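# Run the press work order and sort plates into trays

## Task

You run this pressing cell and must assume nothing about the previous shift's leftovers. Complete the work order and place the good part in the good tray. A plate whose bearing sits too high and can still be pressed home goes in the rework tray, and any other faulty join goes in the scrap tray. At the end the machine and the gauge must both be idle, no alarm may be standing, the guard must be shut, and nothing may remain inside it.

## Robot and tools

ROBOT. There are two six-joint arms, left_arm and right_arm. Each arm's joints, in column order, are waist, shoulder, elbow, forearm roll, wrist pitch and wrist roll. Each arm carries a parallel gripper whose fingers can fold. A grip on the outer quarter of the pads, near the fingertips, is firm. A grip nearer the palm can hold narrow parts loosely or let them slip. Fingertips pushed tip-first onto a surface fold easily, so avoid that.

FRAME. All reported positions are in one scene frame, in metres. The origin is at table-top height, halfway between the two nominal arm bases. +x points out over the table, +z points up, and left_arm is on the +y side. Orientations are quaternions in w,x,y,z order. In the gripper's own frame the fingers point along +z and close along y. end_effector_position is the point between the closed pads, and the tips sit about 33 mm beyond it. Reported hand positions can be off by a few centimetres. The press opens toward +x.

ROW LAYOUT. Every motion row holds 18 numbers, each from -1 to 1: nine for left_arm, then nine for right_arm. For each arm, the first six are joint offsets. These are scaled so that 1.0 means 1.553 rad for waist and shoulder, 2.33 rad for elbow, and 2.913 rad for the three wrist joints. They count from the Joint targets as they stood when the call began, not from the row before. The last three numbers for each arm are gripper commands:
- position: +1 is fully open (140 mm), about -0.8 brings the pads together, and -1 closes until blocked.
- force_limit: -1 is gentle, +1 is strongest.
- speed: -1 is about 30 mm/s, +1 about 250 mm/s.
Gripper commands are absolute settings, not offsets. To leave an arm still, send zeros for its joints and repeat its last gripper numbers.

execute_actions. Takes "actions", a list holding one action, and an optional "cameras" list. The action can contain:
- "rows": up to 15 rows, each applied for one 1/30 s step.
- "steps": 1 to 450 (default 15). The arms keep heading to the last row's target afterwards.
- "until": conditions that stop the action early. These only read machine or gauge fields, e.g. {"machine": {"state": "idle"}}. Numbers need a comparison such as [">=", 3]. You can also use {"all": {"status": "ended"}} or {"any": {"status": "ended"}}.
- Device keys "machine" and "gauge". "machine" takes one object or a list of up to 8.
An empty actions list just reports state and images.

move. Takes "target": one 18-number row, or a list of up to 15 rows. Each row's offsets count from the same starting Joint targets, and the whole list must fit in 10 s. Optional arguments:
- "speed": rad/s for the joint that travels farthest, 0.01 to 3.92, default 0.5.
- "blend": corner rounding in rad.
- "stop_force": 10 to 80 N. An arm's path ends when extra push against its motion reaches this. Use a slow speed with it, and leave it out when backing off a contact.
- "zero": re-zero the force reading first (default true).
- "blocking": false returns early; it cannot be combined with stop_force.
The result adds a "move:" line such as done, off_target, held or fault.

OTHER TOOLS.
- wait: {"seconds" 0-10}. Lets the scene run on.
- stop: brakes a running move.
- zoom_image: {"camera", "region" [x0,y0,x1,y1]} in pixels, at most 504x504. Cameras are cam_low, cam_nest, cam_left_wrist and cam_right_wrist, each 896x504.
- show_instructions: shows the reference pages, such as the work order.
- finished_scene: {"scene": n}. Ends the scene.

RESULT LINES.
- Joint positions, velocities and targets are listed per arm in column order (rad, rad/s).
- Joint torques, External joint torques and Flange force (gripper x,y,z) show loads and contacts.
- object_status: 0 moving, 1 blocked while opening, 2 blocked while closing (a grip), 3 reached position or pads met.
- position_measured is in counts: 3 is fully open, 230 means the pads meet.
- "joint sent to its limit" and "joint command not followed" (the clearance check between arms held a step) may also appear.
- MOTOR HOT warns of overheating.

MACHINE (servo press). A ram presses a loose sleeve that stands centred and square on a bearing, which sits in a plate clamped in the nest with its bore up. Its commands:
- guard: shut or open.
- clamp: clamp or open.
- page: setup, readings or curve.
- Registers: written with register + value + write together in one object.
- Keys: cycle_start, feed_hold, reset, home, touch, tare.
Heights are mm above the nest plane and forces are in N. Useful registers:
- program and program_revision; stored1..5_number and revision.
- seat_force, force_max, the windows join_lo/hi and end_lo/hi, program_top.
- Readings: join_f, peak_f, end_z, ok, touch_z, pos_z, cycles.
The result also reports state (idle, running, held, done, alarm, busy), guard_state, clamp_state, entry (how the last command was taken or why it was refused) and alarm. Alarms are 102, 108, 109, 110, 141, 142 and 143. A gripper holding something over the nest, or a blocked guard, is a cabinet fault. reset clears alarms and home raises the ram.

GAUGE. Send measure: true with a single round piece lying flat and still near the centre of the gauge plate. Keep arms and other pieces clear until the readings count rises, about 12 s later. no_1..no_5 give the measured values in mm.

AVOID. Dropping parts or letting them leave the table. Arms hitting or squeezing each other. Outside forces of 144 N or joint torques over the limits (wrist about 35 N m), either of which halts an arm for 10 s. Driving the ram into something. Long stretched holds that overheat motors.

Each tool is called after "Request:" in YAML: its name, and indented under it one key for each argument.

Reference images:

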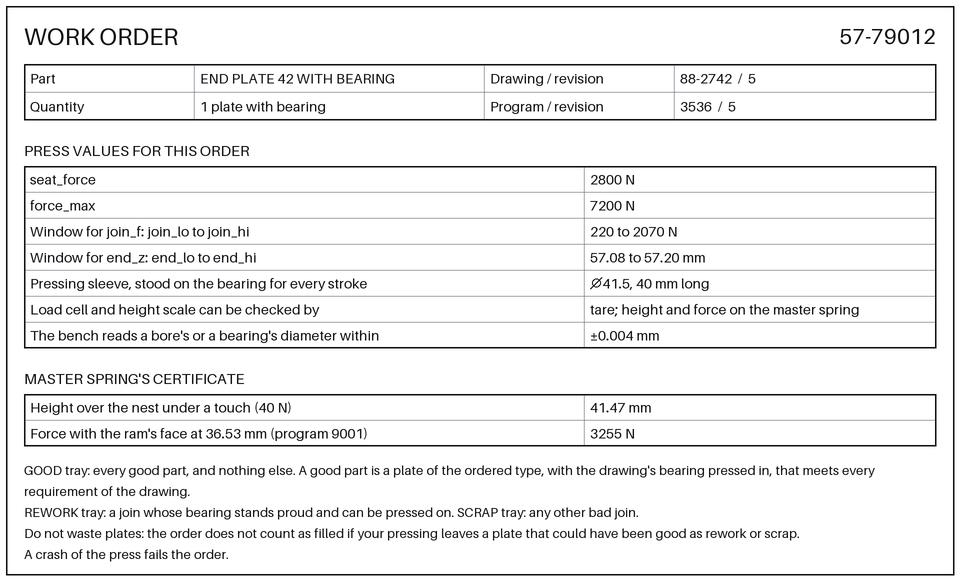

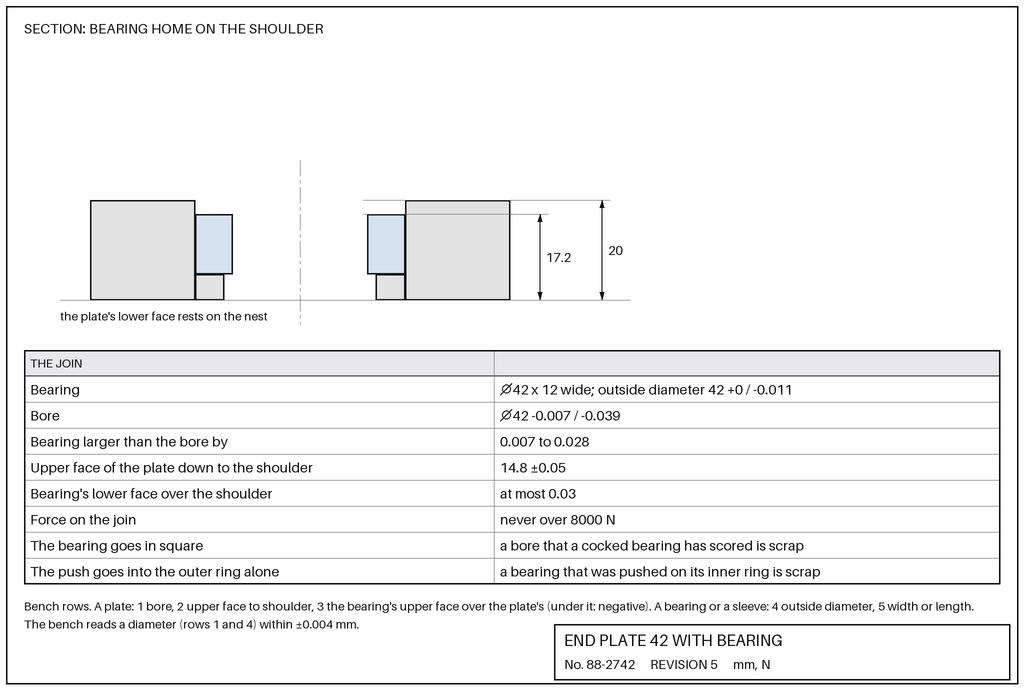

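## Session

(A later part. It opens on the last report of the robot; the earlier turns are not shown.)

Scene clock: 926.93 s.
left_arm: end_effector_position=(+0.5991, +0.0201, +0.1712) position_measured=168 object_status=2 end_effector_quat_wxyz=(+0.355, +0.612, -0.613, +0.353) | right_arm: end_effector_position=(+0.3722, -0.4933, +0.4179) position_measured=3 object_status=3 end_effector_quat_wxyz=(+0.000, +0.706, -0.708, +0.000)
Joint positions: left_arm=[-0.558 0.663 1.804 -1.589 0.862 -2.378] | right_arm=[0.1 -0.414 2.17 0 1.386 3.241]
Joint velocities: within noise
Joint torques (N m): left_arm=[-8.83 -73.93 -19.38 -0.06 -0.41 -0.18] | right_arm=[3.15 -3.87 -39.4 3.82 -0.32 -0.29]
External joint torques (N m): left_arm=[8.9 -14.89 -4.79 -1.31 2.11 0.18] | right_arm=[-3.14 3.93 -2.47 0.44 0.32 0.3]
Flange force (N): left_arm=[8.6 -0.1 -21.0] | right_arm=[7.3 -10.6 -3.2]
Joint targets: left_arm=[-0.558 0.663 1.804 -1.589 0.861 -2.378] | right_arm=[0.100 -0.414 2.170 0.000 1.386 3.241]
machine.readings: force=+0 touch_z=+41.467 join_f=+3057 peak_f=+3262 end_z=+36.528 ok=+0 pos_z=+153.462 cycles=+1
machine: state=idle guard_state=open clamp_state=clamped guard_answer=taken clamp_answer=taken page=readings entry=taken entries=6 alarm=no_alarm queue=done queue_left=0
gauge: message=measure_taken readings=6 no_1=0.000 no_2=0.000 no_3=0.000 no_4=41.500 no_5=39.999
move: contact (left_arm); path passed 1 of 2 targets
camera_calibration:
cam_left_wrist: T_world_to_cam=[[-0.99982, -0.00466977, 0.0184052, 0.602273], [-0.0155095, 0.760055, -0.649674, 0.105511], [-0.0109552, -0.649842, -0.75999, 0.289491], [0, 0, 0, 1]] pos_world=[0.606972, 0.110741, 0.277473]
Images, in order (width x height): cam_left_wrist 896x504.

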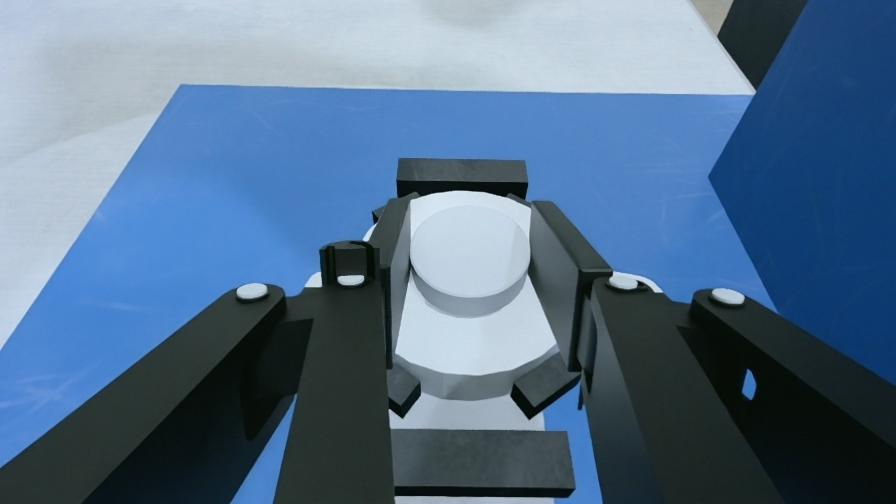

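Request:
move:
  target:
    - [0,-0.001,0,0.0005,0,-0.0008,-1,-1,-1,0,0,0,0,0,0,1,1,1]
    - [0.00025,-0.0008,-0.0003,0.0005,0,-0.0008,-1,-1,-1,0,0,0,0,0,0,1,1,1]
  speed: 0.02
  cameras: []

Request:
move:
  target: [0,0.0025,0,-0.0013,0,0.0018,-1,-1,-1,0,0,0,0,0,0,1,1,1]
  speed: 0.008
  stop_force: 10
  cameras: ["cam_left_wrist"]

Request:
zoom_image:
  camera: "cam_left_wrist"
  region: [405, 260, 475, 330]

Request:
zoom_image:
  camera: "cam_left_wrist"
  region: [470, 260, 540, 330]

Scene clock: 937.00 s.
left_arm: end_effector_position=(+0.5994, +0.0200, +0.1724) position_measured=168 object_status=2 end_effector_quat_wxyz=(+0.354, +0.612, -0.613, +0.353) | right_arm: end_effector_position=(+0.3722, -0.4933, +0.4179) position_measured=3 object_status=3 end_effector_quat_wxyz=(+0.000, +0.706, -0.708, +0.000)
Joint positions: left_arm=[-0.558 0.662 1.803 -1.587 0.861 -2.38] | right_arm=[0.1 -0.414 2.17 0 1.386 3.241]
Joint velocities: within noise
Joint torques (N m): left_arm=[-2.3 -87.92 -25.27 -1.62 1.82 -0.04] | right_arm=[3.35 -3.72 -39.23 3.75 -0.29 -0.32]
External joint torques (N m): left_arm=[2.35 -0.2 1.13 0.26 -0.14 0.04] | right_arm=[-3.29 4.28 -2.42 0.49 0.3 0.32]
Flange force (N): left_arm=[-1.7 0.6 -3.7] | right_arm=[7.6 -11.3 -3.0]
Joint targets: left_arm=[-0.558 0.662 1.803 -1.587 0.861 -2.380] | right_arm=[0.100 -0.414 2.170 0.000 1.386 3.241]
machine.readings: force=+0 touch_z=+41.467 join_f=+3057 peak_f=+3262 end_z=+36.528 ok=+0 pos_z=+153.462 cycles=+1
machine: state=idle guard_state=open clamp_state=clamped guard_answer=taken clamp_answer=taken page=readings entry=taken entries=6 alarm=no_alarm queue=done queue_left=0
gauge: message=measure_taken readings=6 no_1=0.000 no_2=0.000 no_3=0.000 no_4=41.500 no_5=39.999
move: done
No camera images: "cameras" was empty.

speed must be a number from 0.01 to 3.92 (rad/s); nothing of the call was run

Scaled by 7.200.

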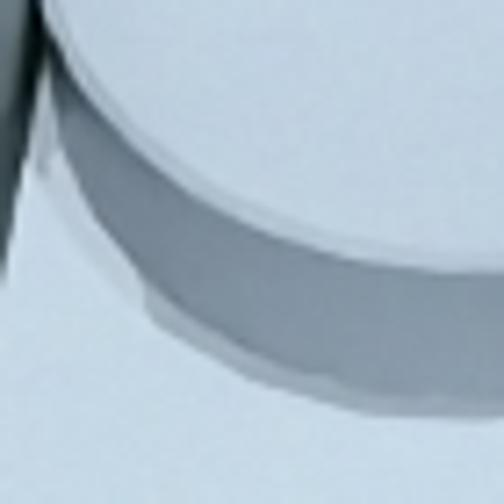

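Scaled by 7.200.

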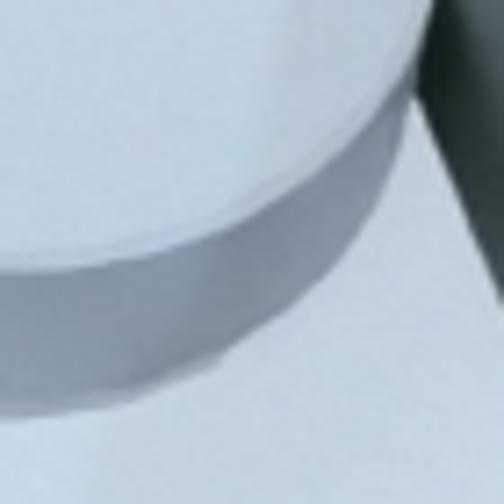

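Request:
move:
  target:
    - [0.0003,0,0,0,0,0,-1,-1,-1,0,0,0,0,0,0,1,1,1]
    - [0.0003,0.0025,0,-0.0013,0,0.0018,-1,-1,-1,0,0,0,0,0,0,1,1,1]
  speed: 0.01
  stop_force: 10
  cameras: ["cam_left_wrist"]

Request:
zoom_image:
  camera: "cam_left_wrist"
  region: [405, 260, 475, 330]

Request:
zoom_image:
  camera: "cam_left_wrist"
  region: [470, 260, 540, 330]

Scene clock: 940.30 s.
left_arm: end_effector_position=(+0.6000, +0.0204, +0.1713) position_measured=168 object_status=2 end_effector_quat_wxyz=(+0.354, +0.612, -0.613, +0.353) | right_arm: end_effector_position=(+0.3722, -0.4933, +0.4179) position_measured=3 object_status=3 end_effector_quat_wxyz=(+0.000, +0.706, -0.708, +0.000)
Joint positions: left_arm=[-0.557 0.663 1.803 -1.589 0.862 -2.378] | right_arm=[0.1 -0.414 2.17 0 1.386 3.241]
Joint velocities: within noise
Joint torques (N m): left_arm=[-4.68 -78.52 -21.7 -0.69 -0.45 -0.22] | right_arm=[3.35 -3.36 -39.24 3.73 -0.26 -0.29]
External joint torques (N m): left_arm=[5 -10.62 -2.63 -0.69 2.14 0.22] | right_arm=[-3.21 3.63 -2.47 0.51 0.26 0.29]
Flange force (N): left_arm=[6.3 1.9 -14.8] | right_arm=[7.7 -10.2 -3.2]
Joint targets: left_arm=[-0.557 0.663 1.803 -1.589 0.862 -2.378] | right_arm=[0.100 -0.414 2.170 0.000 1.386 3.241]
machine.readings: force=+0 touch_z=+41.467 join_f=+3057 peak_f=+3262 end_z=+36.528 ok=+0 pos_z=+153.462 cycles=+1
machine: state=idle guard_state=open clamp_state=clamped guard_answer=taken clamp_answer=taken page=readings entry=taken entries=6 alarm=no_alarm queue=done queue_left=0
gauge: message=measure_taken readings=6 no_1=0.000 no_2=0.000 no_3=0.000 no_4=41.500 no_5=39.999
move: contact (left_arm); path passed 1 of 2 targets
camera_calibration:
cam_left_wrist: T_world_to_cam=[[-0.999816, -0.00564867, 0.0183317, 0.603097], [-0.0162101, 0.759769, -0.649991, 0.105896], [-0.0102563, -0.650169, -0.759721, 0.289444], [0, 0, 0, 1]] pos_world=[0.607671, 0.111138, 0.277672]
Images, in order (width x height): cam_left_wrist 896x504.

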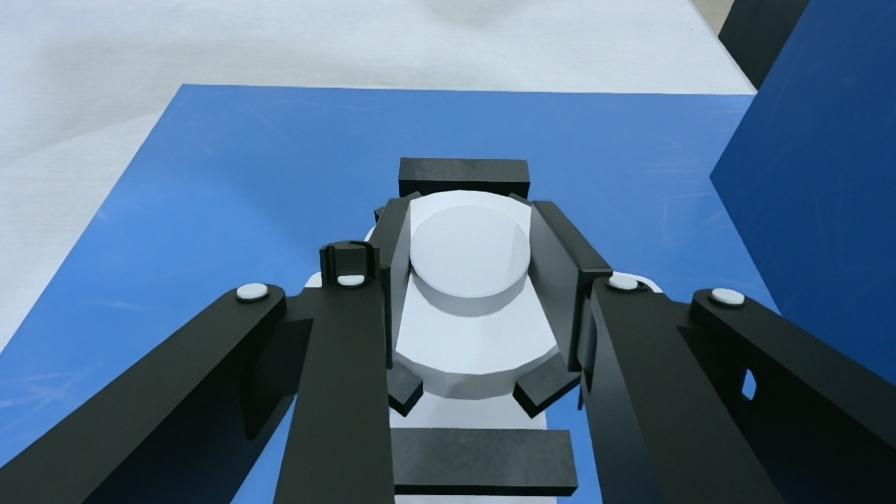

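Scaled by 7.200.

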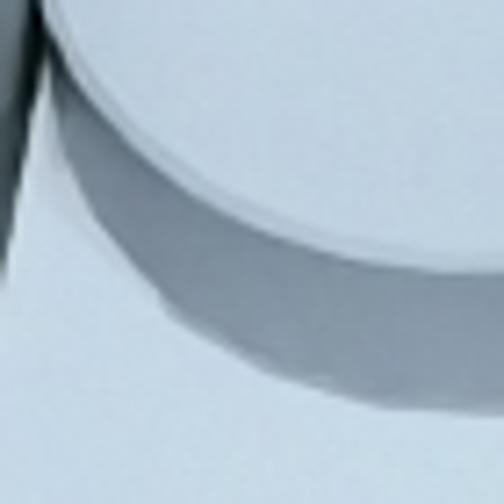

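Scaled by 7.200.

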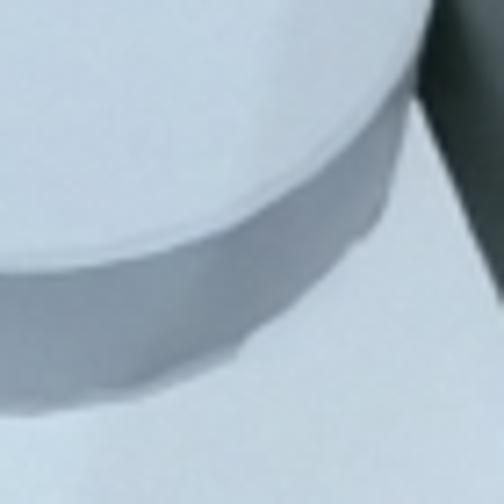

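Request:
execute_actions:
  actions:
    - {"rows":[[0,-0.00025,0,0.00015,0,-0.0002,-1,-1,-1,0,0,0,0,0,0,1,1,1]],"steps":15}
  cameras: []

Request:
execute_actions:
  actions:
    - {"rows":[[0,0,0,0,0,0,-0.2,-1,-1,0,0,0,0,0,0,1,1,1]],"steps":30}
  cameras: ["cam_left_wrist"]

Request:
zoom_image:
  camera: "cam_left_wrist"
  region: [400, 190, 540, 340]

Scene clock: 943.63 s.
left_arm: end_effector_position=(+0.6000, +0.0205, +0.1716) position_measured=168 object_status=2 end_effector_quat_wxyz=(+0.354, +0.612, -0.613, +0.353) | right_arm: end_effector_position=(+0.3722, -0.4933, +0.4179) position_measured=3 object_status=3 end_effector_quat_wxyz=(+0.000, +0.706, -0.708, +0.000)
Joint positions: left_arm=[-0.557 0.663 1.803 -1.589 0.862 -2.378] | right_arm=[0.1 -0.414 2.17 0 1.386 3.241]
Joint velocities: within noise
Joint torques (N m): left_arm=[-1.32 -82.93 -23.13 -1.11 0.41 -0.16] | right_arm=[3.36 -3.8 -39.33 3.73 -0.31 -0.28]
External joint torques (N m): left_arm=[1.56 -6.41 -1.25 -0.28 1.29 0.16] | right_arm=[-3.18 4.16 -2.49 0.53 0.31 0.28]
Flange force (N): left_arm=[4.5 2.6 -7.8] | right_arm=[7.4 -11.1 -3.2]
Joint targets: left_arm=[-0.557 0.663 1.803 -1.589 0.862 -2.378] | right_arm=[0.100 -0.414 2.170 0.000 1.386 3.241]
machine.readings: force=+0 touch_z=+41.467 join_f=+3057 peak_f=+3262 end_z=+36.528 ok=+0 pos_z=+153.462 cycles=+1
machine: state=idle guard_state=open clamp_state=clamped guard_answer=taken clamp_answer=taken page=readings entry=taken entries=6 alarm=no_alarm queue=done queue_left=0
gauge: message=measure_taken readings=6 no_1=0.000 no_2=0.000 no_3=0.000 no_4=41.500 no_5=39.999
No camera images: "cameras" was empty.

Scene clock: 944.83 s.
left_arm: end_effector_position=(+0.6000, +0.0205, +0.1716) position_measured=154 object_status=3 end_effector_quat_wxyz=(+0.354, +0.612, -0.613, +0.353) | right_arm: end_effector_position=(+0.3722, -0.4933, +0.4179) position_measured=3 object_status=3 end_effector_quat_wxyz=(+0.000, +0.706, -0.708, +0.000)
Joint positions: left_arm=[-0.557 0.663 1.803 -1.589 0.862 -2.378] | right_arm=[0.1 -0.414 2.17 0 1.386 3.241]
Joint velocities: within noise
Joint torques (N m): left_arm=[-1.88 -87.71 -24.29 -1.51 1.56 -0.16] | right_arm=[3.34 -3.68 -39.58 3.77 -0.32 -0.39]
External joint torques (N m): left_arm=[2.16 -1.57 -0.11 0.13 0.14 0.16] | right_arm=[-3.31 3.98 -2.36 0.5 0.31 0.39]
Flange force (N): left_arm=[-0.1 -0.2 -4.0] | right_arm=[7.6 -10.7 -3.0]
Joint targets: left_arm=[-0.557 0.663 1.803 -1.589 0.862 -2.378] | right_arm=[0.100 -0.414 2.170 0.000 1.386 3.241]
machine.readings: force=+0 touch_z=+41.467 join_f=+3057 peak_f=+3262 end_z=+36.528 ok=+0 pos_z=+153.462 cycles=+1
machine: state=idle guard_state=open clamp_state=clamped guard_answer=taken clamp_answer=taken page=readings entry=taken entries=6 alarm=no_alarm queue=done queue_left=0
gauge: message=measure_taken readings=6 no_1=0.000 no_2=0.000 no_3=0.000 no_4=41.500 no_5=39.999
camera_calibration:
cam_left_wrist: T_world_to_cam=[[-0.999816, -0.00565278, 0.0183289, 0.603094], [-0.0162085, 0.759952, -0.649777, 0.105944], [-0.0102561, -0.649954, -0.759904, 0.289624], [0, 0, 0, 1]] pos_world=[0.607671, 0.111139, 0.277873]
Images, in order (width x height): cam_left_wrist 896x504.

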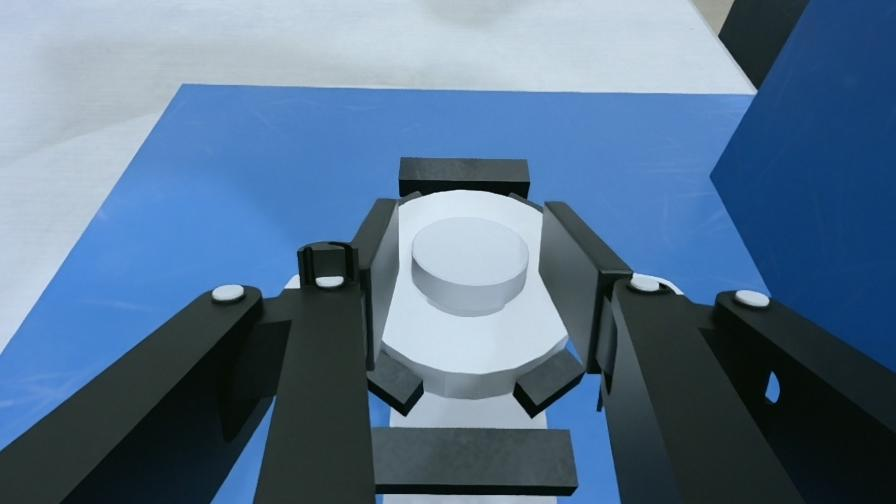

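Scaled by 3.360.

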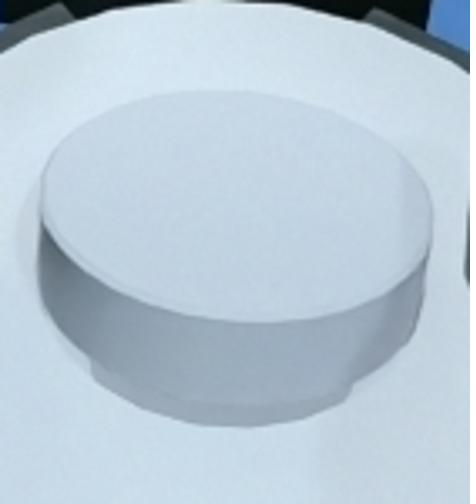

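Request:
execute_actions:
  actions:
    - {"rows":[[0,0,0,0,0,0,-1,-1,-1,0,0,0,0,0,0,1,1,1]],"steps":45}
  cameras: []

Request:
move:
  target:
    - [0,-0.005,-0.0003,0.0025,0,-0.0038,-1,-1,-1,0,0,0,0,0,0,1,1,1]
    - [-0.002,-0.005,-0.0003,0.0025,0,-0.0038,-1,-1,-1,0,0,0,0,0,0,1,1,1]
  speed: 0.025
  cameras: ["cam_left_wrist"]

Request:
zoom_image:
  camera: "cam_left_wrist"
  region: [400, 190, 540, 340]

Request:
move:
  target: [0,0.0065,0.0003,-0.0034,0,0.0048,-1,-1,-1,0,0,0,0,0,0,1,1,1]
  speed: 0.012
  stop_force: 18
  cameras: ["cam_left_wrist"]

Request:
zoom_image:
  camera: "cam_left_wrist"
  region: [400, 190, 540, 340]

Scene clock: 953.97 s.
left_arm: end_effector_position=(+0.6000, +0.0204, +0.1716) position_measured=167 object_status=2 end_effector_quat_wxyz=(+0.354, +0.612, -0.613, +0.353) | right_arm: end_effector_position=(+0.3722, -0.4933, +0.4179) position_measured=3 object_status=3 end_effector_quat_wxyz=(+0.000, +0.706, -0.708, +0.000)
Joint positions: left_arm=[-0.557 0.663 1.803 -1.589 0.862 -2.378] | right_arm=[0.1 -0.414 2.17 0 1.386 3.241]
Joint velocities: within noise
Joint torques (N m): left_arm=[-4.86 -81.93 -24.58 -1.72 0.21 -0.22] | right_arm=[3.1 -3.64 -39.28 3.74 -0.29 -0.28]
External joint torques (N m): left_arm=[5.08 -6.74 0.38 0.34 1.48 0.22] | right_arm=[-2.97 3.5 -2.47 0.5 0.29 0.28]
Flange force (N): left_arm=[2.0 2.9 -13.8] | right_arm=[7.0 -9.8 -3.3]
Joint targets: left_arm=[-0.557 0.663 1.803 -1.589 0.862 -2.378] | right_arm=[0.100 -0.414 2.170 0.000 1.386 3.241]
machine.readings: force=+0 touch_z=+41.467 join_f=+3057 peak_f=+3262 end_z=+36.528 ok=+0 pos_z=+153.462 cycles=+1
machine: state=idle guard_state=open clamp_state=clamped guard_answer=taken clamp_answer=taken page=readings entry=taken entries=6 alarm=no_alarm queue=done queue_left=0
gauge: message=measure_taken readings=6 no_1=0.000 no_2=0.000 no_3=0.000 no_4=41.500 no_5=39.999
No camera images: "cameras" was empty.

Scene clock: 954.77 s.
left_arm: end_effector_position=(+0.5981, +0.0185, +0.1776) position_measured=167 object_status=2 end_effector_quat_wxyz=(+0.355, +0.611, -0.614, +0.352) | right_arm: end_effector_position=(+0.3722, -0.4933, +0.4179) position_measured=3 object_status=3 end_effector_quat_wxyz=(+0.000, +0.706, -0.708, +0.000)
Joint positions: left_arm=[-0.56 0.655 1.802 -1.581 0.862 -2.389] | right_arm=[0.1 -0.414 2.17 0 1.386 3.241]
Joint velocities: within noise
Joint torques (N m): left_arm=[-14.99 -82.05 -19.29 0.19 4.8 -0.35] | right_arm=[3.02 -3.56 -39.36 3.76 -0.3 -0.28]
External joint torques (N m): left_arm=[15.09 -6.17 -5.28 -1.56 -3.14 0.35] | right_arm=[-2.94 3.91 -2.22 0.47 0.3 0.28]
Flange force (N): left_arm=[-1.0 -10.5 -14.3] | right_arm=[6.8 -10.3 -2.8]
Joint targets: left_arm=[-0.560 0.655 1.803 -1.581 0.862 -2.389] | right_arm=[0.100 -0.414 2.170 0.000 1.386 3.241]
machine.readings: force=+0 touch_z=+41.467 join_f=+3057 peak_f=+3262 end_z=+36.528 ok=+0 pos_z=+153.462 cycles=+1
machine: state=idle guard_state=open clamp_state=clamped guard_answer=taken clamp_answer=taken page=readings entry=taken entries=6 alarm=no_alarm queue=done queue_left=0
gauge: message=measure_taken readings=6 no_1=0.000 no_2=0.000 no_3=0.000 no_4=41.500 no_5=39.999
move: done
camera_calibration:
cam_left_wrist: T_world_to_cam=[[-0.999835, -0.00250517, 0.0180047, 0.601138], [-0.0136073, 0.759889, -0.64991, 0.109867], [-0.0120534, -0.650048, -0.759798, 0.294015], [0, 0, 0, 1]] pos_world=[0.606077, 0.109143, 0.283972]
Images, in order (width x height): cam_left_wrist 896x504.

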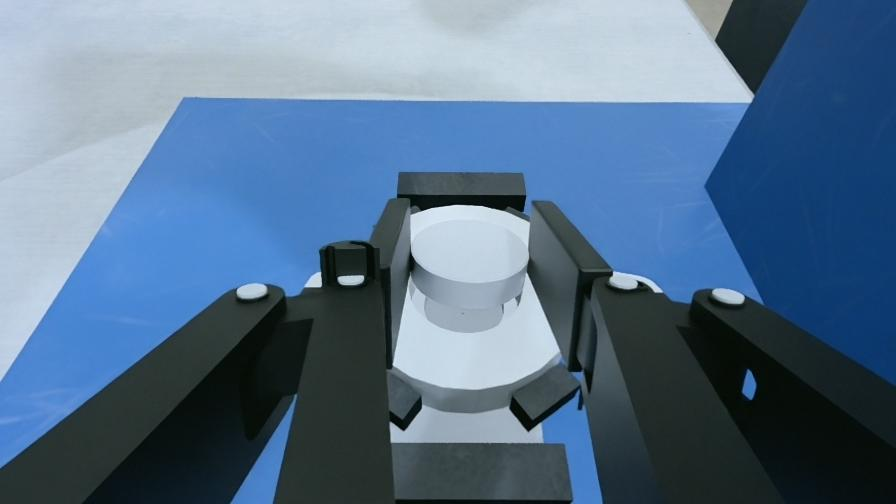

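Scaled by 3.360.

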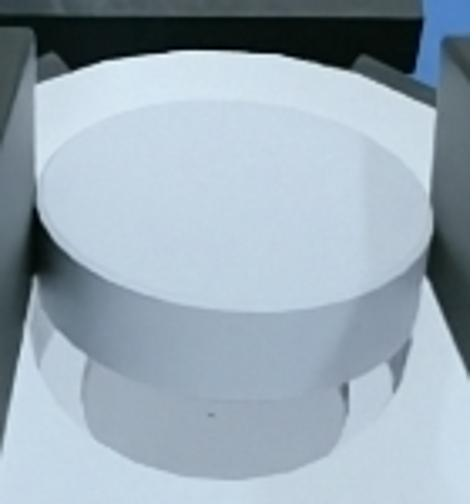

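Scene clock: 956.67 s.
left_arm: end_effector_position=(+0.5982, +0.0183, +0.1700) position_measured=167 object_status=2 end_effector_quat_wxyz=(+0.355, +0.611, -0.614, +0.352) | right_arm: end_effector_position=(+0.3722, -0.4933, +0.4179) position_measured=3 object_status=3 end_effector_quat_wxyz=(+0.000, +0.706, -0.708, +0.000)
Joint positions: left_arm=[-0.56 0.665 1.803 -1.591 0.862 -2.375] | right_arm=[0.1 -0.414 2.17 0 1.386 3.241]
Joint velocities: within noise
Joint torques (N m): left_arm=[-20.16 -72.54 -18.94 0.17 2.16 -0.25] | right_arm=[3.15 -3.6 -39.37 3.75 -0.32 -0.29]
External joint torques (N m): left_arm=[20.58 -16.65 -5.34 -1.55 -0.47 0.25] | right_arm=[-3.17 4.09 -2.29 0.49 0.32 0.29]
Flange force (N): left_arm=[4.3 -5.8 -32.6] | right_arm=[7.4 -10.8 -2.9]
Joint targets: left_arm=[-0.560 0.665 1.803 -1.591 0.862 -2.375] | right_arm=[0.100 -0.414 2.170 0.000 1.386 3.241]
machine.readings: force=+0 touch_z=+41.467 join_f=+3057 peak_f=+3262 end_z=+36.528 ok=+0 pos_z=+153.462 cycles=+1
machine: state=idle guard_state=open clamp_state=clamped guard_answer=taken clamp_answer=taken page=readings entry=taken entries=6 alarm=no_alarm queue=done queue_left=0
gauge: message=measure_taken readings=6 no_1=0.000 no_2=0.000 no_3=0.000 no_4=41.500 no_5=39.999
move: done
camera_calibration:
cam_left_wrist: T_world_to_cam=[[-0.99982, -0.00291062, 0.0187556, 0.601199], [-0.0144087, 0.759614, -0.650214, 0.105618], [-0.0123545, -0.650367, -0.75952, 0.288175], [0, 0, 0, 1]] pos_world=[0.606173, 0.108941, 0.276273]
Images, in order (width x height): cam_left_wrist 896x504.

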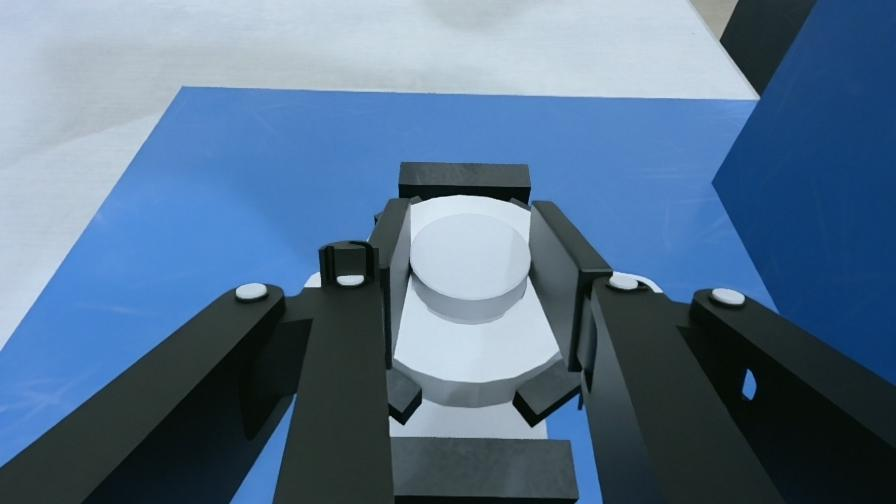

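Scaled by 3.360.

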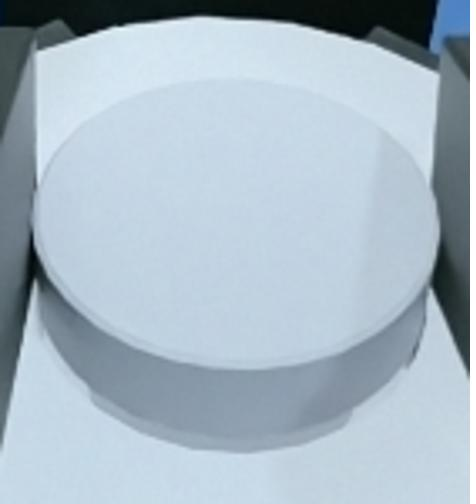

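Request:
move:
  target:
    - [0,-0.005,-0.0003,0.0025,0,-0.0038,-1,-1,-1,0,0,0,0,0,0,1,1,1]
    - [0.0016,-0.005,-0.0003,0.0025,0,-0.0038,-1,-1,-1,0,0,0,0,0,0,1,1,1]
  speed: 0.025
  cameras: ["cam_left_wrist"]

Request:
zoom_image:
  camera: "cam_left_wrist"
  region: [400, 190, 540, 340]

Request:
move:
  target: [0,0.0065,0.0003,-0.0034,0,0.0048,-1,-1,-1,0,0,0,0,0,0,1,1,1]
  speed: 0.01
  stop_force: 10
  cameras: ["cam_left_wrist"]

Request:
zoom_image:
  camera: "cam_left_wrist"
  region: [400, 190, 540, 340]

Scene clock: 961.93 s.
left_arm: end_effector_position=(+0.5997, +0.0199, +0.1759) position_measured=167 object_status=2 end_effector_quat_wxyz=(+0.355, +0.612, -0.613, +0.353) | right_arm: end_effector_position=(+0.3722, -0.4933, +0.4179) position_measured=3 object_status=3 end_effector_quat_wxyz=(+0.000, +0.706, -0.708, +0.000)
Joint positions: left_arm=[-0.558 0.658 1.803 -1.584 0.862 -2.387] | right_arm=[0.1 -0.414 2.17 0 1.386 3.241]
Joint velocities: within noise
Joint torques (N m): left_arm=[-2.93 -87.39 -24.92 -1.67 1.82 -0.09] | right_arm=[3.27 -3.79 -39.36 3.74 -0.32 -0.36]
External joint torques (N m): left_arm=[3.03 -1.28 0.48 0.29 -0.14 0.09] | right_arm=[-3.32 4.29 -2.24 0.49 0.32 0.36]
Flange force (N): left_arm=[-0.9 -0.1 -5.0] | right_arm=[7.6 -11.1 -2.7]
Joint targets: left_arm=[-0.558 0.658 1.803 -1.584 0.862 -2.387] | right_arm=[0.100 -0.414 2.170 0.000 1.386 3.241]
machine.readings: force=+0 touch_z=+41.467 join_f=+3057 peak_f=+3262 end_z=+36.528 ok=+0 pos_z=+153.462 cycles=+1
machine: state=idle guard_state=open clamp_state=clamped guard_answer=taken clamp_answer=taken page=readings entry=taken entries=6 alarm=no_alarm queue=done queue_left=0
gauge: message=measure_taken readings=6 no_1=0.000 no_2=0.000 no_3=0.000 no_4=41.500 no_5=39.999
move: done
camera_calibration:
cam_left_wrist: T_world_to_cam=[[-0.999813, -0.00544958, 0.0185592, 0.602622], [-0.0162082, 0.759681, -0.650094, 0.109234], [-0.0105564, -0.650274, -0.759627, 0.292702], [0, 0, 0, 1]] pos_world=[0.60737, 0.110637, 0.282173]
Images, in order (width x height): cam_left_wrist 896x504.

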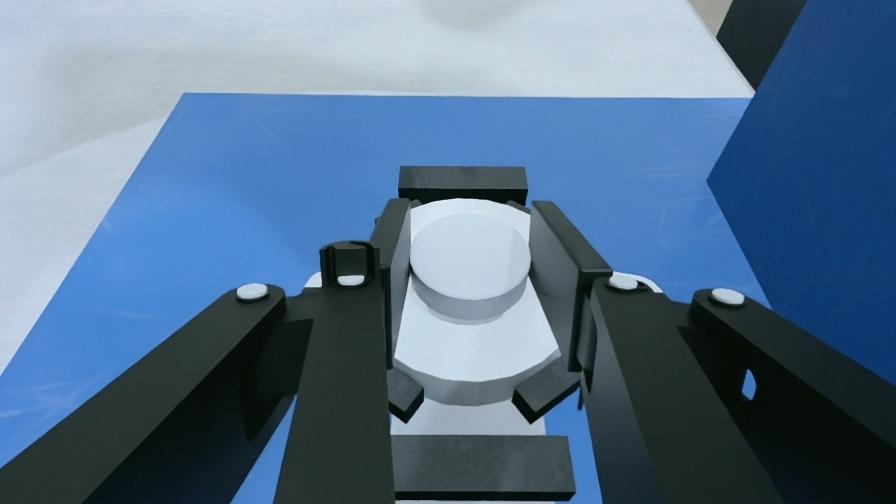

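Scaled by 3.360.

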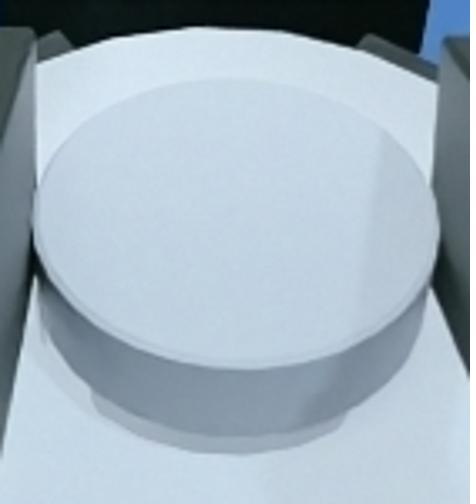

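Scene clock: 963.40 s.
left_arm: end_effector_position=(+0.5999, +0.0199, +0.1713) position_measured=167 object_status=2 end_effector_quat_wxyz=(+0.355, +0.612, -0.613, +0.353) | right_arm: end_effector_position=(+0.3722, -0.4933, +0.4179) position_measured=3 object_status=3 end_effector_quat_wxyz=(+0.000, +0.706, -0.708, +0.000)
Joint positions: left_arm=[-0.558 0.664 1.803 -1.59 0.862 -2.378] | right_arm=[0.1 -0.414 2.17 0 1.386 3.241]
Joint velocities: within noise
Joint torques (N m): left_arm=[-6.16 -76.18 -20.99 -0.44 -0.46 -0.16] | right_arm=[3.15 -3.43 -39.57 3.73 -0.27 -0.32]
External joint torques (N m): left_arm=[6.07 -12.27 -3.12 -0.95 2.16 0.16] | right_arm=[-3.29 3.93 -2.12 0.51 0.27 0.32]
Flange force (N): left_arm=[7.3 2.0 -17.0] | right_arm=[7.8 -10.4 -2.6]
Joint targets: left_arm=[-0.558 0.664 1.803 -1.590 0.862 -2.378] | right_arm=[0.100 -0.414 2.170 0.000 1.386 3.241]
machine.readings: force=+0 touch_z=+41.467 join_f=+3057 peak_f=+3262 end_z=+36.528 ok=+0 pos_z=+153.462 cycles=+1
machine: state=idle guard_state=open clamp_state=clamped guard_answer=taken clamp_answer=taken page=readings entry=taken entries=6 alarm=no_alarm queue=done queue_left=0
gauge: message=measure_taken readings=6 no_1=0.000 no_2=0.000 no_3=0.000 no_4=41.500 no_5=39.999
move: contact (left_arm)
camera_calibration:
cam_left_wrist: T_world_to_cam=[[-0.999806, -0.0058833, 0.0188132, 0.602981], [-0.0167096, 0.75926, -0.650572, 0.10667], [-0.0104566, -0.65076, -0.759211, 0.28901], [0, 0, 0, 1]] pos_world=[0.607668, 0.110633, 0.277472]
Images, in order (width x height): cam_left_wrist 896x504.

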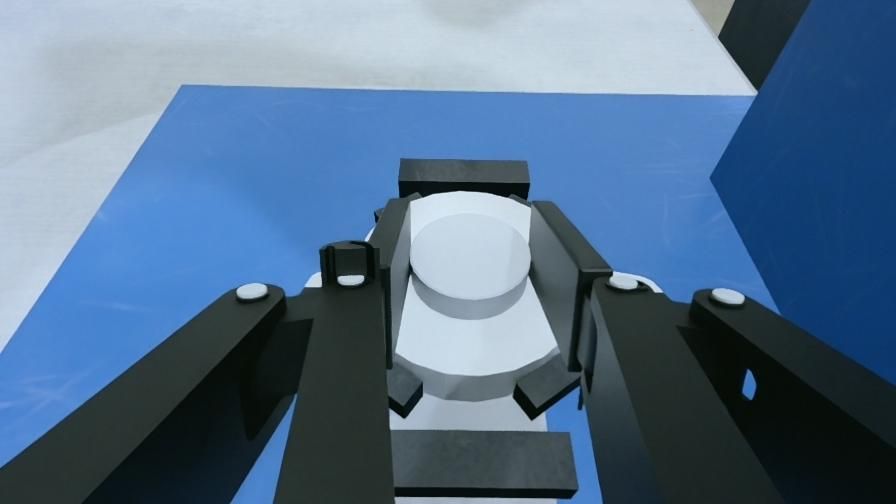

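Scaled by 3.360.

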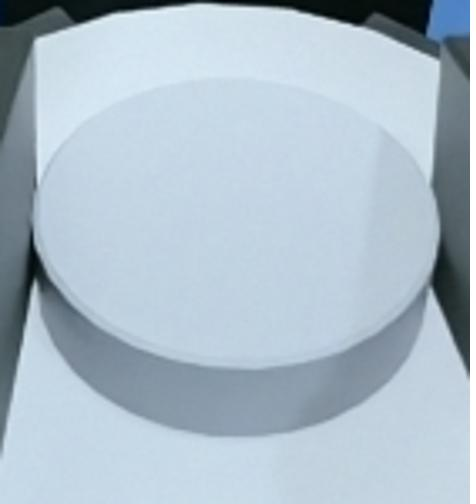

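Request:
execute_actions:
  actions:
    - {"rows":[[0,-0.0005,0,0.00025,0,-0.0004,-1,-1,-1,0,0,0,0,0,0,1,1,1]],"steps":15}
  cameras: ["cam_left_wrist"]

Request:
zoom_image:
  camera: "cam_left_wrist"
  region: [400, 190, 540, 340]

Request:
execute_actions:
  actions:
    - {"rows":[[0,0,0,0,0,0,-0.25,-1,-1,0,0,0,0,0,0,1,1,1]],"steps":30}
  cameras: ["cam_left_wrist"]

Request:
zoom_image:
  camera: "cam_left_wrist"
  region: [400, 190, 540, 340]

Scene clock: 966.73 s.
left_arm: end_effector_position=(+0.5999, +0.0199, +0.1718) position_measured=167 object_status=2 end_effector_quat_wxyz=(+0.355, +0.612, -0.613, +0.353) | right_arm: end_effector_position=(+0.3722, -0.4933, +0.4179) position_measured=3 object_status=3 end_effector_quat_wxyz=(+0.000, +0.706, -0.708, +0.000)
Joint positions: left_arm=[-0.558 0.663 1.803 -1.59 0.862 -2.379] | right_arm=[0.1 -0.414 2.17 0 1.386 3.241]
Joint velocities: within noise
Joint torques (N m): left_arm=[-1.6 -86.94 -23.93 -1.47 1.52 -0.11] | right_arm=[3.38 -3.45 -39.53 3.8 -0.29 -0.33]
External joint torques (N m): left_arm=[1.52 -1.46 -0.25 0.08 0.17 0.11] | right_arm=[-3.18 3.75 -2.03 0.44 0.29 0.33]
Flange force (N): left_arm=[0.3 -0.2 -3.1] | right_arm=[7.5 -9.9 -2.5]
Joint targets: left_arm=[-0.558 0.663 1.803 -1.590 0.862 -2.379] | right_arm=[0.100 -0.414 2.170 0.000 1.386 3.241]
machine.readings: force=+0 touch_z=+41.467 join_f=+3057 peak_f=+3262 end_z=+36.528 ok=+0 pos_z=+153.462 cycles=+1
machine: state=idle guard_state=open clamp_state=clamped guard_answer=taken clamp_answer=taken page=readings entry=taken entries=6 alarm=no_alarm queue=done queue_left=0
gauge: message=measure_taken readings=6 no_1=0.000 no_2=0.000 no_3=0.000 no_4=41.500 no_5=39.999
camera_calibration:
cam_left_wrist: T_world_to_cam=[[-0.999803, -0.00589704, 0.0189527, 0.60283], [-0.0168085, 0.759402, -0.650405, 0.107056], [-0.0105573, -0.650595, -0.759351, 0.289547], [0, 0, 0, 1]] pos_world=[0.607567, 0.110635, 0.278073]
Images, in order (width x height): cam_left_wrist 896x504.

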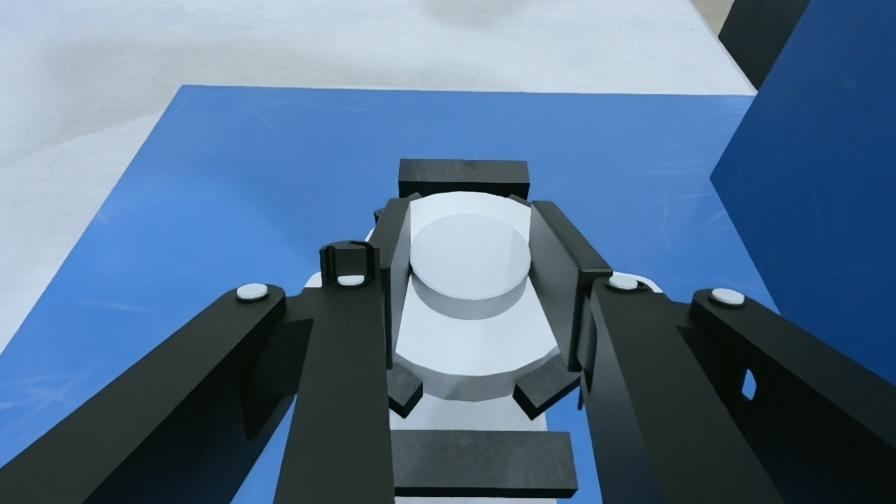

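Scaled by 3.360.

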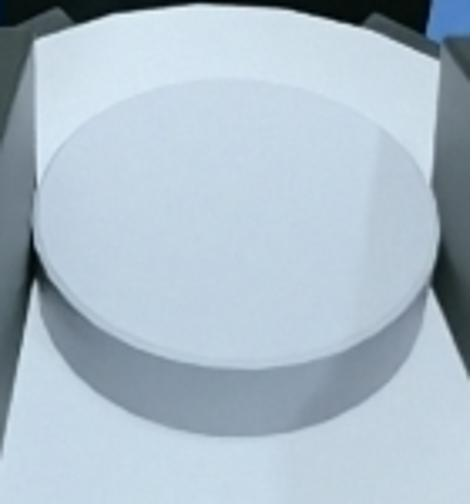

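Scene clock: 967.93 s.
left_arm: end_effector_position=(+0.5999, +0.0199, +0.1718) position_measured=160 object_status=3 end_effector_quat_wxyz=(+0.355, +0.612, -0.613, +0.353) | right_arm: end_effector_position=(+0.3722, -0.4933, +0.4179) position_measured=3 object_status=3 end_effector_quat_wxyz=(+0.000, +0.706, -0.708, +0.000)
Joint positions: left_arm=[-0.558 0.663 1.803 -1.59 0.862 -2.379] | right_arm=[0.1 -0.414 2.17 0 1.386 3.241]
Joint velocities: within noise
Joint torques (N m): left_arm=[-2.43 -87.34 -23.92 -1.62 1.73 -0.07] | right_arm=[3.07 -3.87 -39.34 3.76 -0.29 -0.3]
External joint torques (N m): left_arm=[2.77 -2.01 -0.48 0.24 -0.02 0.07] | right_arm=[-3 3.92 -2.6 0.5 0.29 0.3]
Flange force (N): left_arm=[0.5 -1.1 -4.8] | right_arm=[6.8 -10.7 -3.4]
Joint targets: left_arm=[-0.558 0.663 1.803 -1.590 0.862 -2.379] | right_arm=[0.100 -0.414 2.170 0.000 1.386 3.241]
machine.readings: force=+0 touch_z=+41.467 join_f=+3057 peak_f=+3262 end_z=+36.528 ok=+0 pos_z=+153.462 cycles=+1
machine: state=idle guard_state=open clamp_state=clamped guard_answer=taken clamp_answer=taken page=readings entry=taken entries=6 alarm=no_alarm queue=done queue_left=0
gauge: message=measure_taken readings=6 no_1=0.000 no_2=0.000 no_3=0.000 no_4=41.500 no_5=39.999
camera_calibration:
cam_left_wrist: T_world_to_cam=[[-0.999803, -0.00589704, 0.0189527, 0.60283], [-0.0168085, 0.759402, -0.650405, 0.107056], [-0.0105573, -0.650595, -0.759351, 0.289547], [0, 0, 0, 1]] pos_world=[0.607567, 0.110635, 0.278073]
Images, in order (width x height): cam_left_wrist 896x504.

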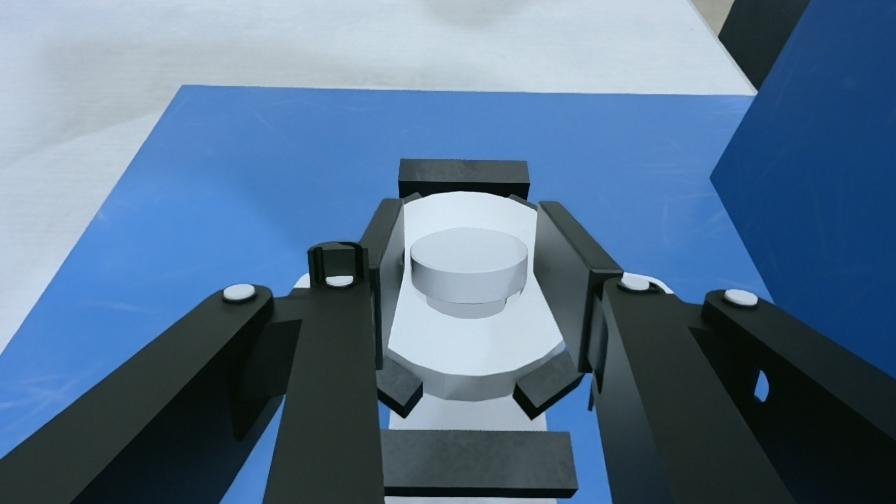

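Scaled by 3.360.

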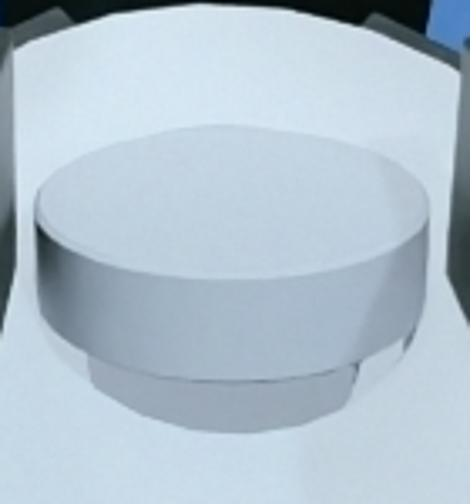

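Request:
execute_actions:
  actions:
    - {"rows":[[0,0,0,0,0,0,-1,-1,-1,0,0,0,0,0,0,1,1,1]],"steps":45}
  cameras: []

Request:
move:
  target:
    - [0,-0.005,-0.0003,0.0025,0,-0.0038,-1,-1,-1,0,0,0,0,0,0,1,1,1]
    - [-0.002,-0.005,-0.0003,0.0025,0,-0.0038,-1,-1,-1,0,0,0,0,0,0,1,1,1]
  speed: 0.025
  cameras: ["cam_left_wrist"]

Request:
zoom_image:
  camera: "cam_left_wrist"
  region: [400, 190, 540, 340]

Request:
move:
  target: [0,0.0075,0.0003,-0.0039,0,0.0055,-1,-1,-1,0,0,0,0,0,0,1,1,1]
  speed: 0.012
  stop_force: 20
  cameras: ["cam_left_wrist"]

Request:
zoom_image:
  camera: "cam_left_wrist"
  region: [400, 190, 540, 340]

Scene clock: 983.50 s.
left_arm: end_effector_position=(+0.5999, +0.0199, +0.1718) position_measured=167 object_status=2 end_effector_quat_wxyz=(+0.355, +0.612, -0.613, +0.353) | right_arm: end_effector_position=(+0.3722, -0.4933, +0.4179) position_measured=3 object_status=3 end_effector_quat_wxyz=(+0.000, +0.706, -0.708, +0.000)
Joint positions: left_arm=[-0.558 0.663 1.803 -1.59 0.862 -2.379] | right_arm=[0.1 -0.414 2.17 0 1.386 3.241]
Joint velocities: within noise
Joint torques (N m): left_arm=[-7.27 -85.09 -22.73 -1.1 2.55 -0.05] | right_arm=[3.5 -3.43 -39.4 3.73 -0.27 -0.29]
External joint torques (N m): left_arm=[7.4 -3.57 -1.49 -0.29 -0.86 0.05] | right_arm=[-3.49 3.44 -2.45 0.52 0.28 0.29]
Flange force (N): left_arm=[-0.3 -3.7 -9.4] | right_arm=[8.7 -9.8 -3.3]
Joint targets: left_arm=[-0.558 0.663 1.803 -1.590 0.862 -2.379] | right_arm=[0.100 -0.414 2.170 0.000 1.386 3.241]
machine.readings: force=+0 touch_z=+41.467 join_f=+3057 peak_f=+3262 end_z=+36.528 ok=+0 pos_z=+153.462 cycles=+1
machine: state=idle guard_state=open clamp_state=clamped guard_answer=taken clamp_answer=taken page=readings entry=taken entries=6 alarm=no_alarm queue=done queue_left=0
gauge: message=measure_taken readings=6 no_1=0.000 no_2=0.000 no_3=0.000 no_4=41.500 no_5=39.999
No camera images: "cameras" was empty.

Scene clock: 984.30 s.
left_arm: end_effector_position=(+0.5979, +0.0179, +0.1779) position_measured=167 object_status=2 end_effector_quat_wxyz=(+0.355, +0.611, -0.614, +0.352) | right_arm: end_effector_position=(+0.3722, -0.4933, +0.4179) position_measured=3 object_status=3 end_effector_quat_wxyz=(+0.000, +0.706, -0.708, +0.000)
Joint positions: left_arm=[-0.561 0.655 1.802 -1.582 0.862 -2.39] | right_arm=[0.1 -0.414 2.17 0 1.386 3.241]
Joint velocities: within noise
Joint torques (N m): left_arm=[-12.2 -82.21 -19.73 0.22 3.66 -0.26] | right_arm=[3.27 -3.62 -39.41 3.72 -0.26 -0.27]
External joint torques (N m): left_arm=[12.68 -6.32 -4.82 -1.58 -1.99 0.26] | right_arm=[-3.4 4.42 -2.28 0.52 0.26 0.27]
Flange force (N): left_arm=[0.0 -8.5 -13.1] | right_arm=[8.1 -11.5 -2.6]
Joint targets: left_arm=[-0.561 0.655 1.802 -1.582 0.862 -2.390] | right_arm=[0.100 -0.414 2.170 0.000 1.386 3.241]
machine.readings: force=+0 touch_z=+41.467 join_f=+3057 peak_f=+3262 end_z=+36.528 ok=+0 pos_z=+153.462 cycles=+1
machine: state=idle guard_state=open clamp_state=clamped guard_answer=taken clamp_answer=taken page=readings entry=taken entries=6 alarm=no_alarm queue=done queue_left=0
gauge: message=measure_taken readings=6 no_1=0.000 no_2=0.000 no_3=0.000 no_4=41.500 no_5=39.999
move: done
camera_calibration:
cam_left_wrist: T_world_to_cam=[[-0.999822, -0.00268456, 0.0187019, 0.600844], [-0.0142073, 0.759341, -0.650538, 0.110915], [-0.0124547, -0.650688, -0.759243, 0.293917], [0, 0, 0, 1]] pos_world=[0.605974, 0.108639, 0.284072]
Images, in order (width x height): cam_left_wrist 896x504.

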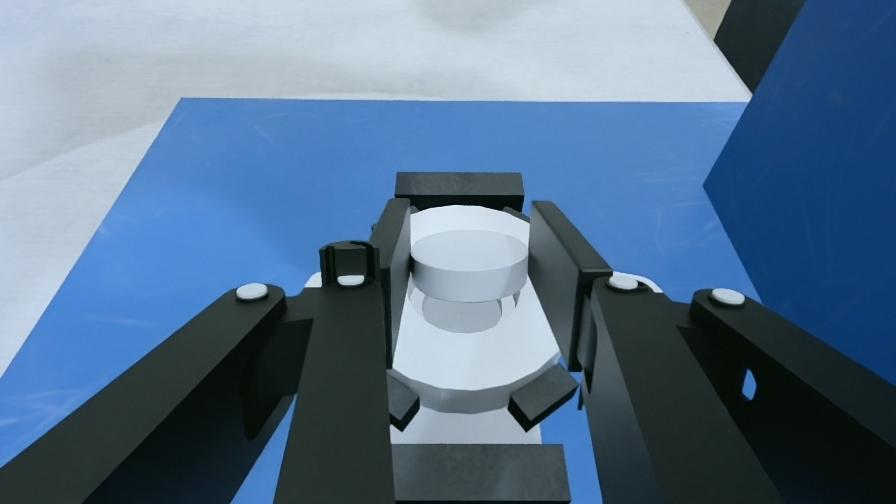

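Scaled by 3.360.

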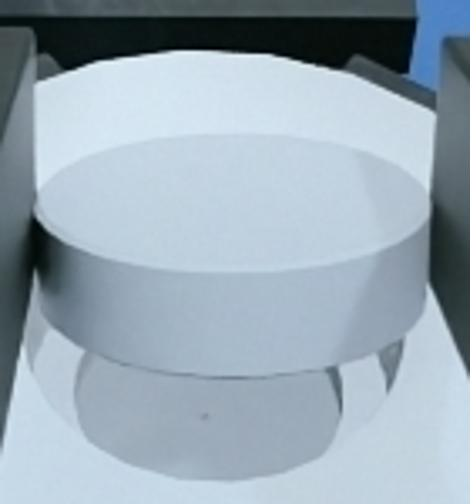

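Scene clock: 986.17 s.
left_arm: end_effector_position=(+0.5983, +0.0177, +0.1696) position_measured=167 object_status=2 end_effector_quat_wxyz=(+0.355, +0.611, -0.613, +0.353) | right_arm: end_effector_position=(+0.3722, -0.4933, +0.4179) position_measured=3 object_status=3 end_effector_quat_wxyz=(+0.000, +0.706, -0.708, +0.000)
Joint positions: left_arm=[-0.561 0.666 1.803 -1.593 0.862 -2.374] | right_arm=[0.1 -0.414 2.17 0 1.386 3.241]
Joint velocities: within noise
Joint torques (N m): left_arm=[-21.23 -64.35 -15.5 1.52 0.65 -0.36] | right_arm=[3.12 -3.5 -39.37 3.69 -0.26 -0.28]
External joint torques (N m): left_arm=[21.42 -25.15 -8.74 -2.92 1.06 0.36] | right_arm=[-3.18 4.23 -2.3 0.54 0.26 0.28]
Flange force (N): left_arm=[11.6 -3.7 -39.2] | right_arm=[7.4 -11.1 -2.7]
Joint targets: left_arm=[-0.561 0.666 1.803 -1.593 0.862 -2.374] | right_arm=[0.100 -0.414 2.170 0.000 1.386 3.241]
machine.readings: force=+0 touch_z=+41.467 join_f=+3057 peak_f=+3262 end_z=+36.528 ok=+0 pos_z=+153.462 cycles=+1
machine: state=idle guard_state=open clamp_state=clamped guard_answer=taken clamp_answer=taken page=readings entry=taken entries=6 alarm=no_alarm queue=done queue_left=0
gauge: message=measure_taken readings=6 no_1=0.000 no_2=0.000 no_3=0.000 no_4=41.500 no_5=39.999
move: contact (left_arm)
camera_calibration:
cam_left_wrist: T_world_to_cam=[[-0.999811, -0.0034893, 0.0191386, 0.601256], [-0.0151086, 0.759011, -0.650902, 0.106357], [-0.0122552, -0.651068, -0.75892, 0.287318], [0, 0, 0, 1]] pos_world=[0.60627, 0.108435, 0.275772]
Images, in order (width x height): cam_left_wrist 896x504.

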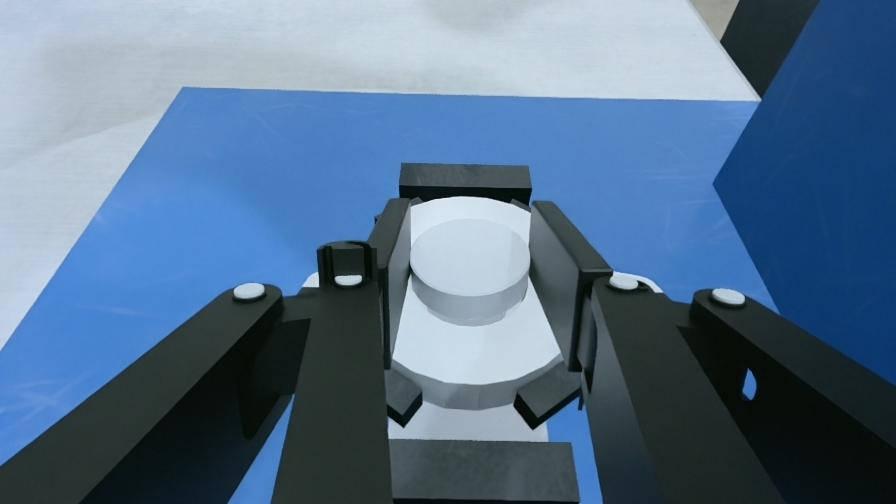

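Scaled by 3.360.

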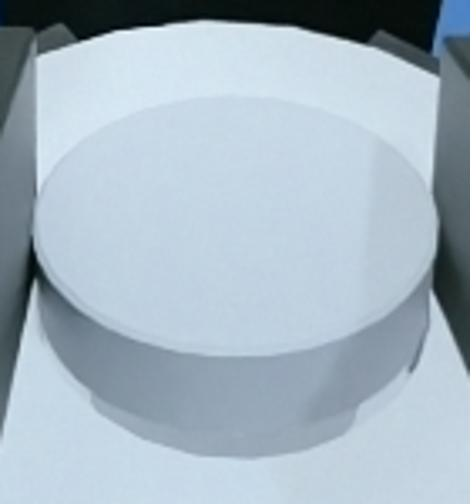

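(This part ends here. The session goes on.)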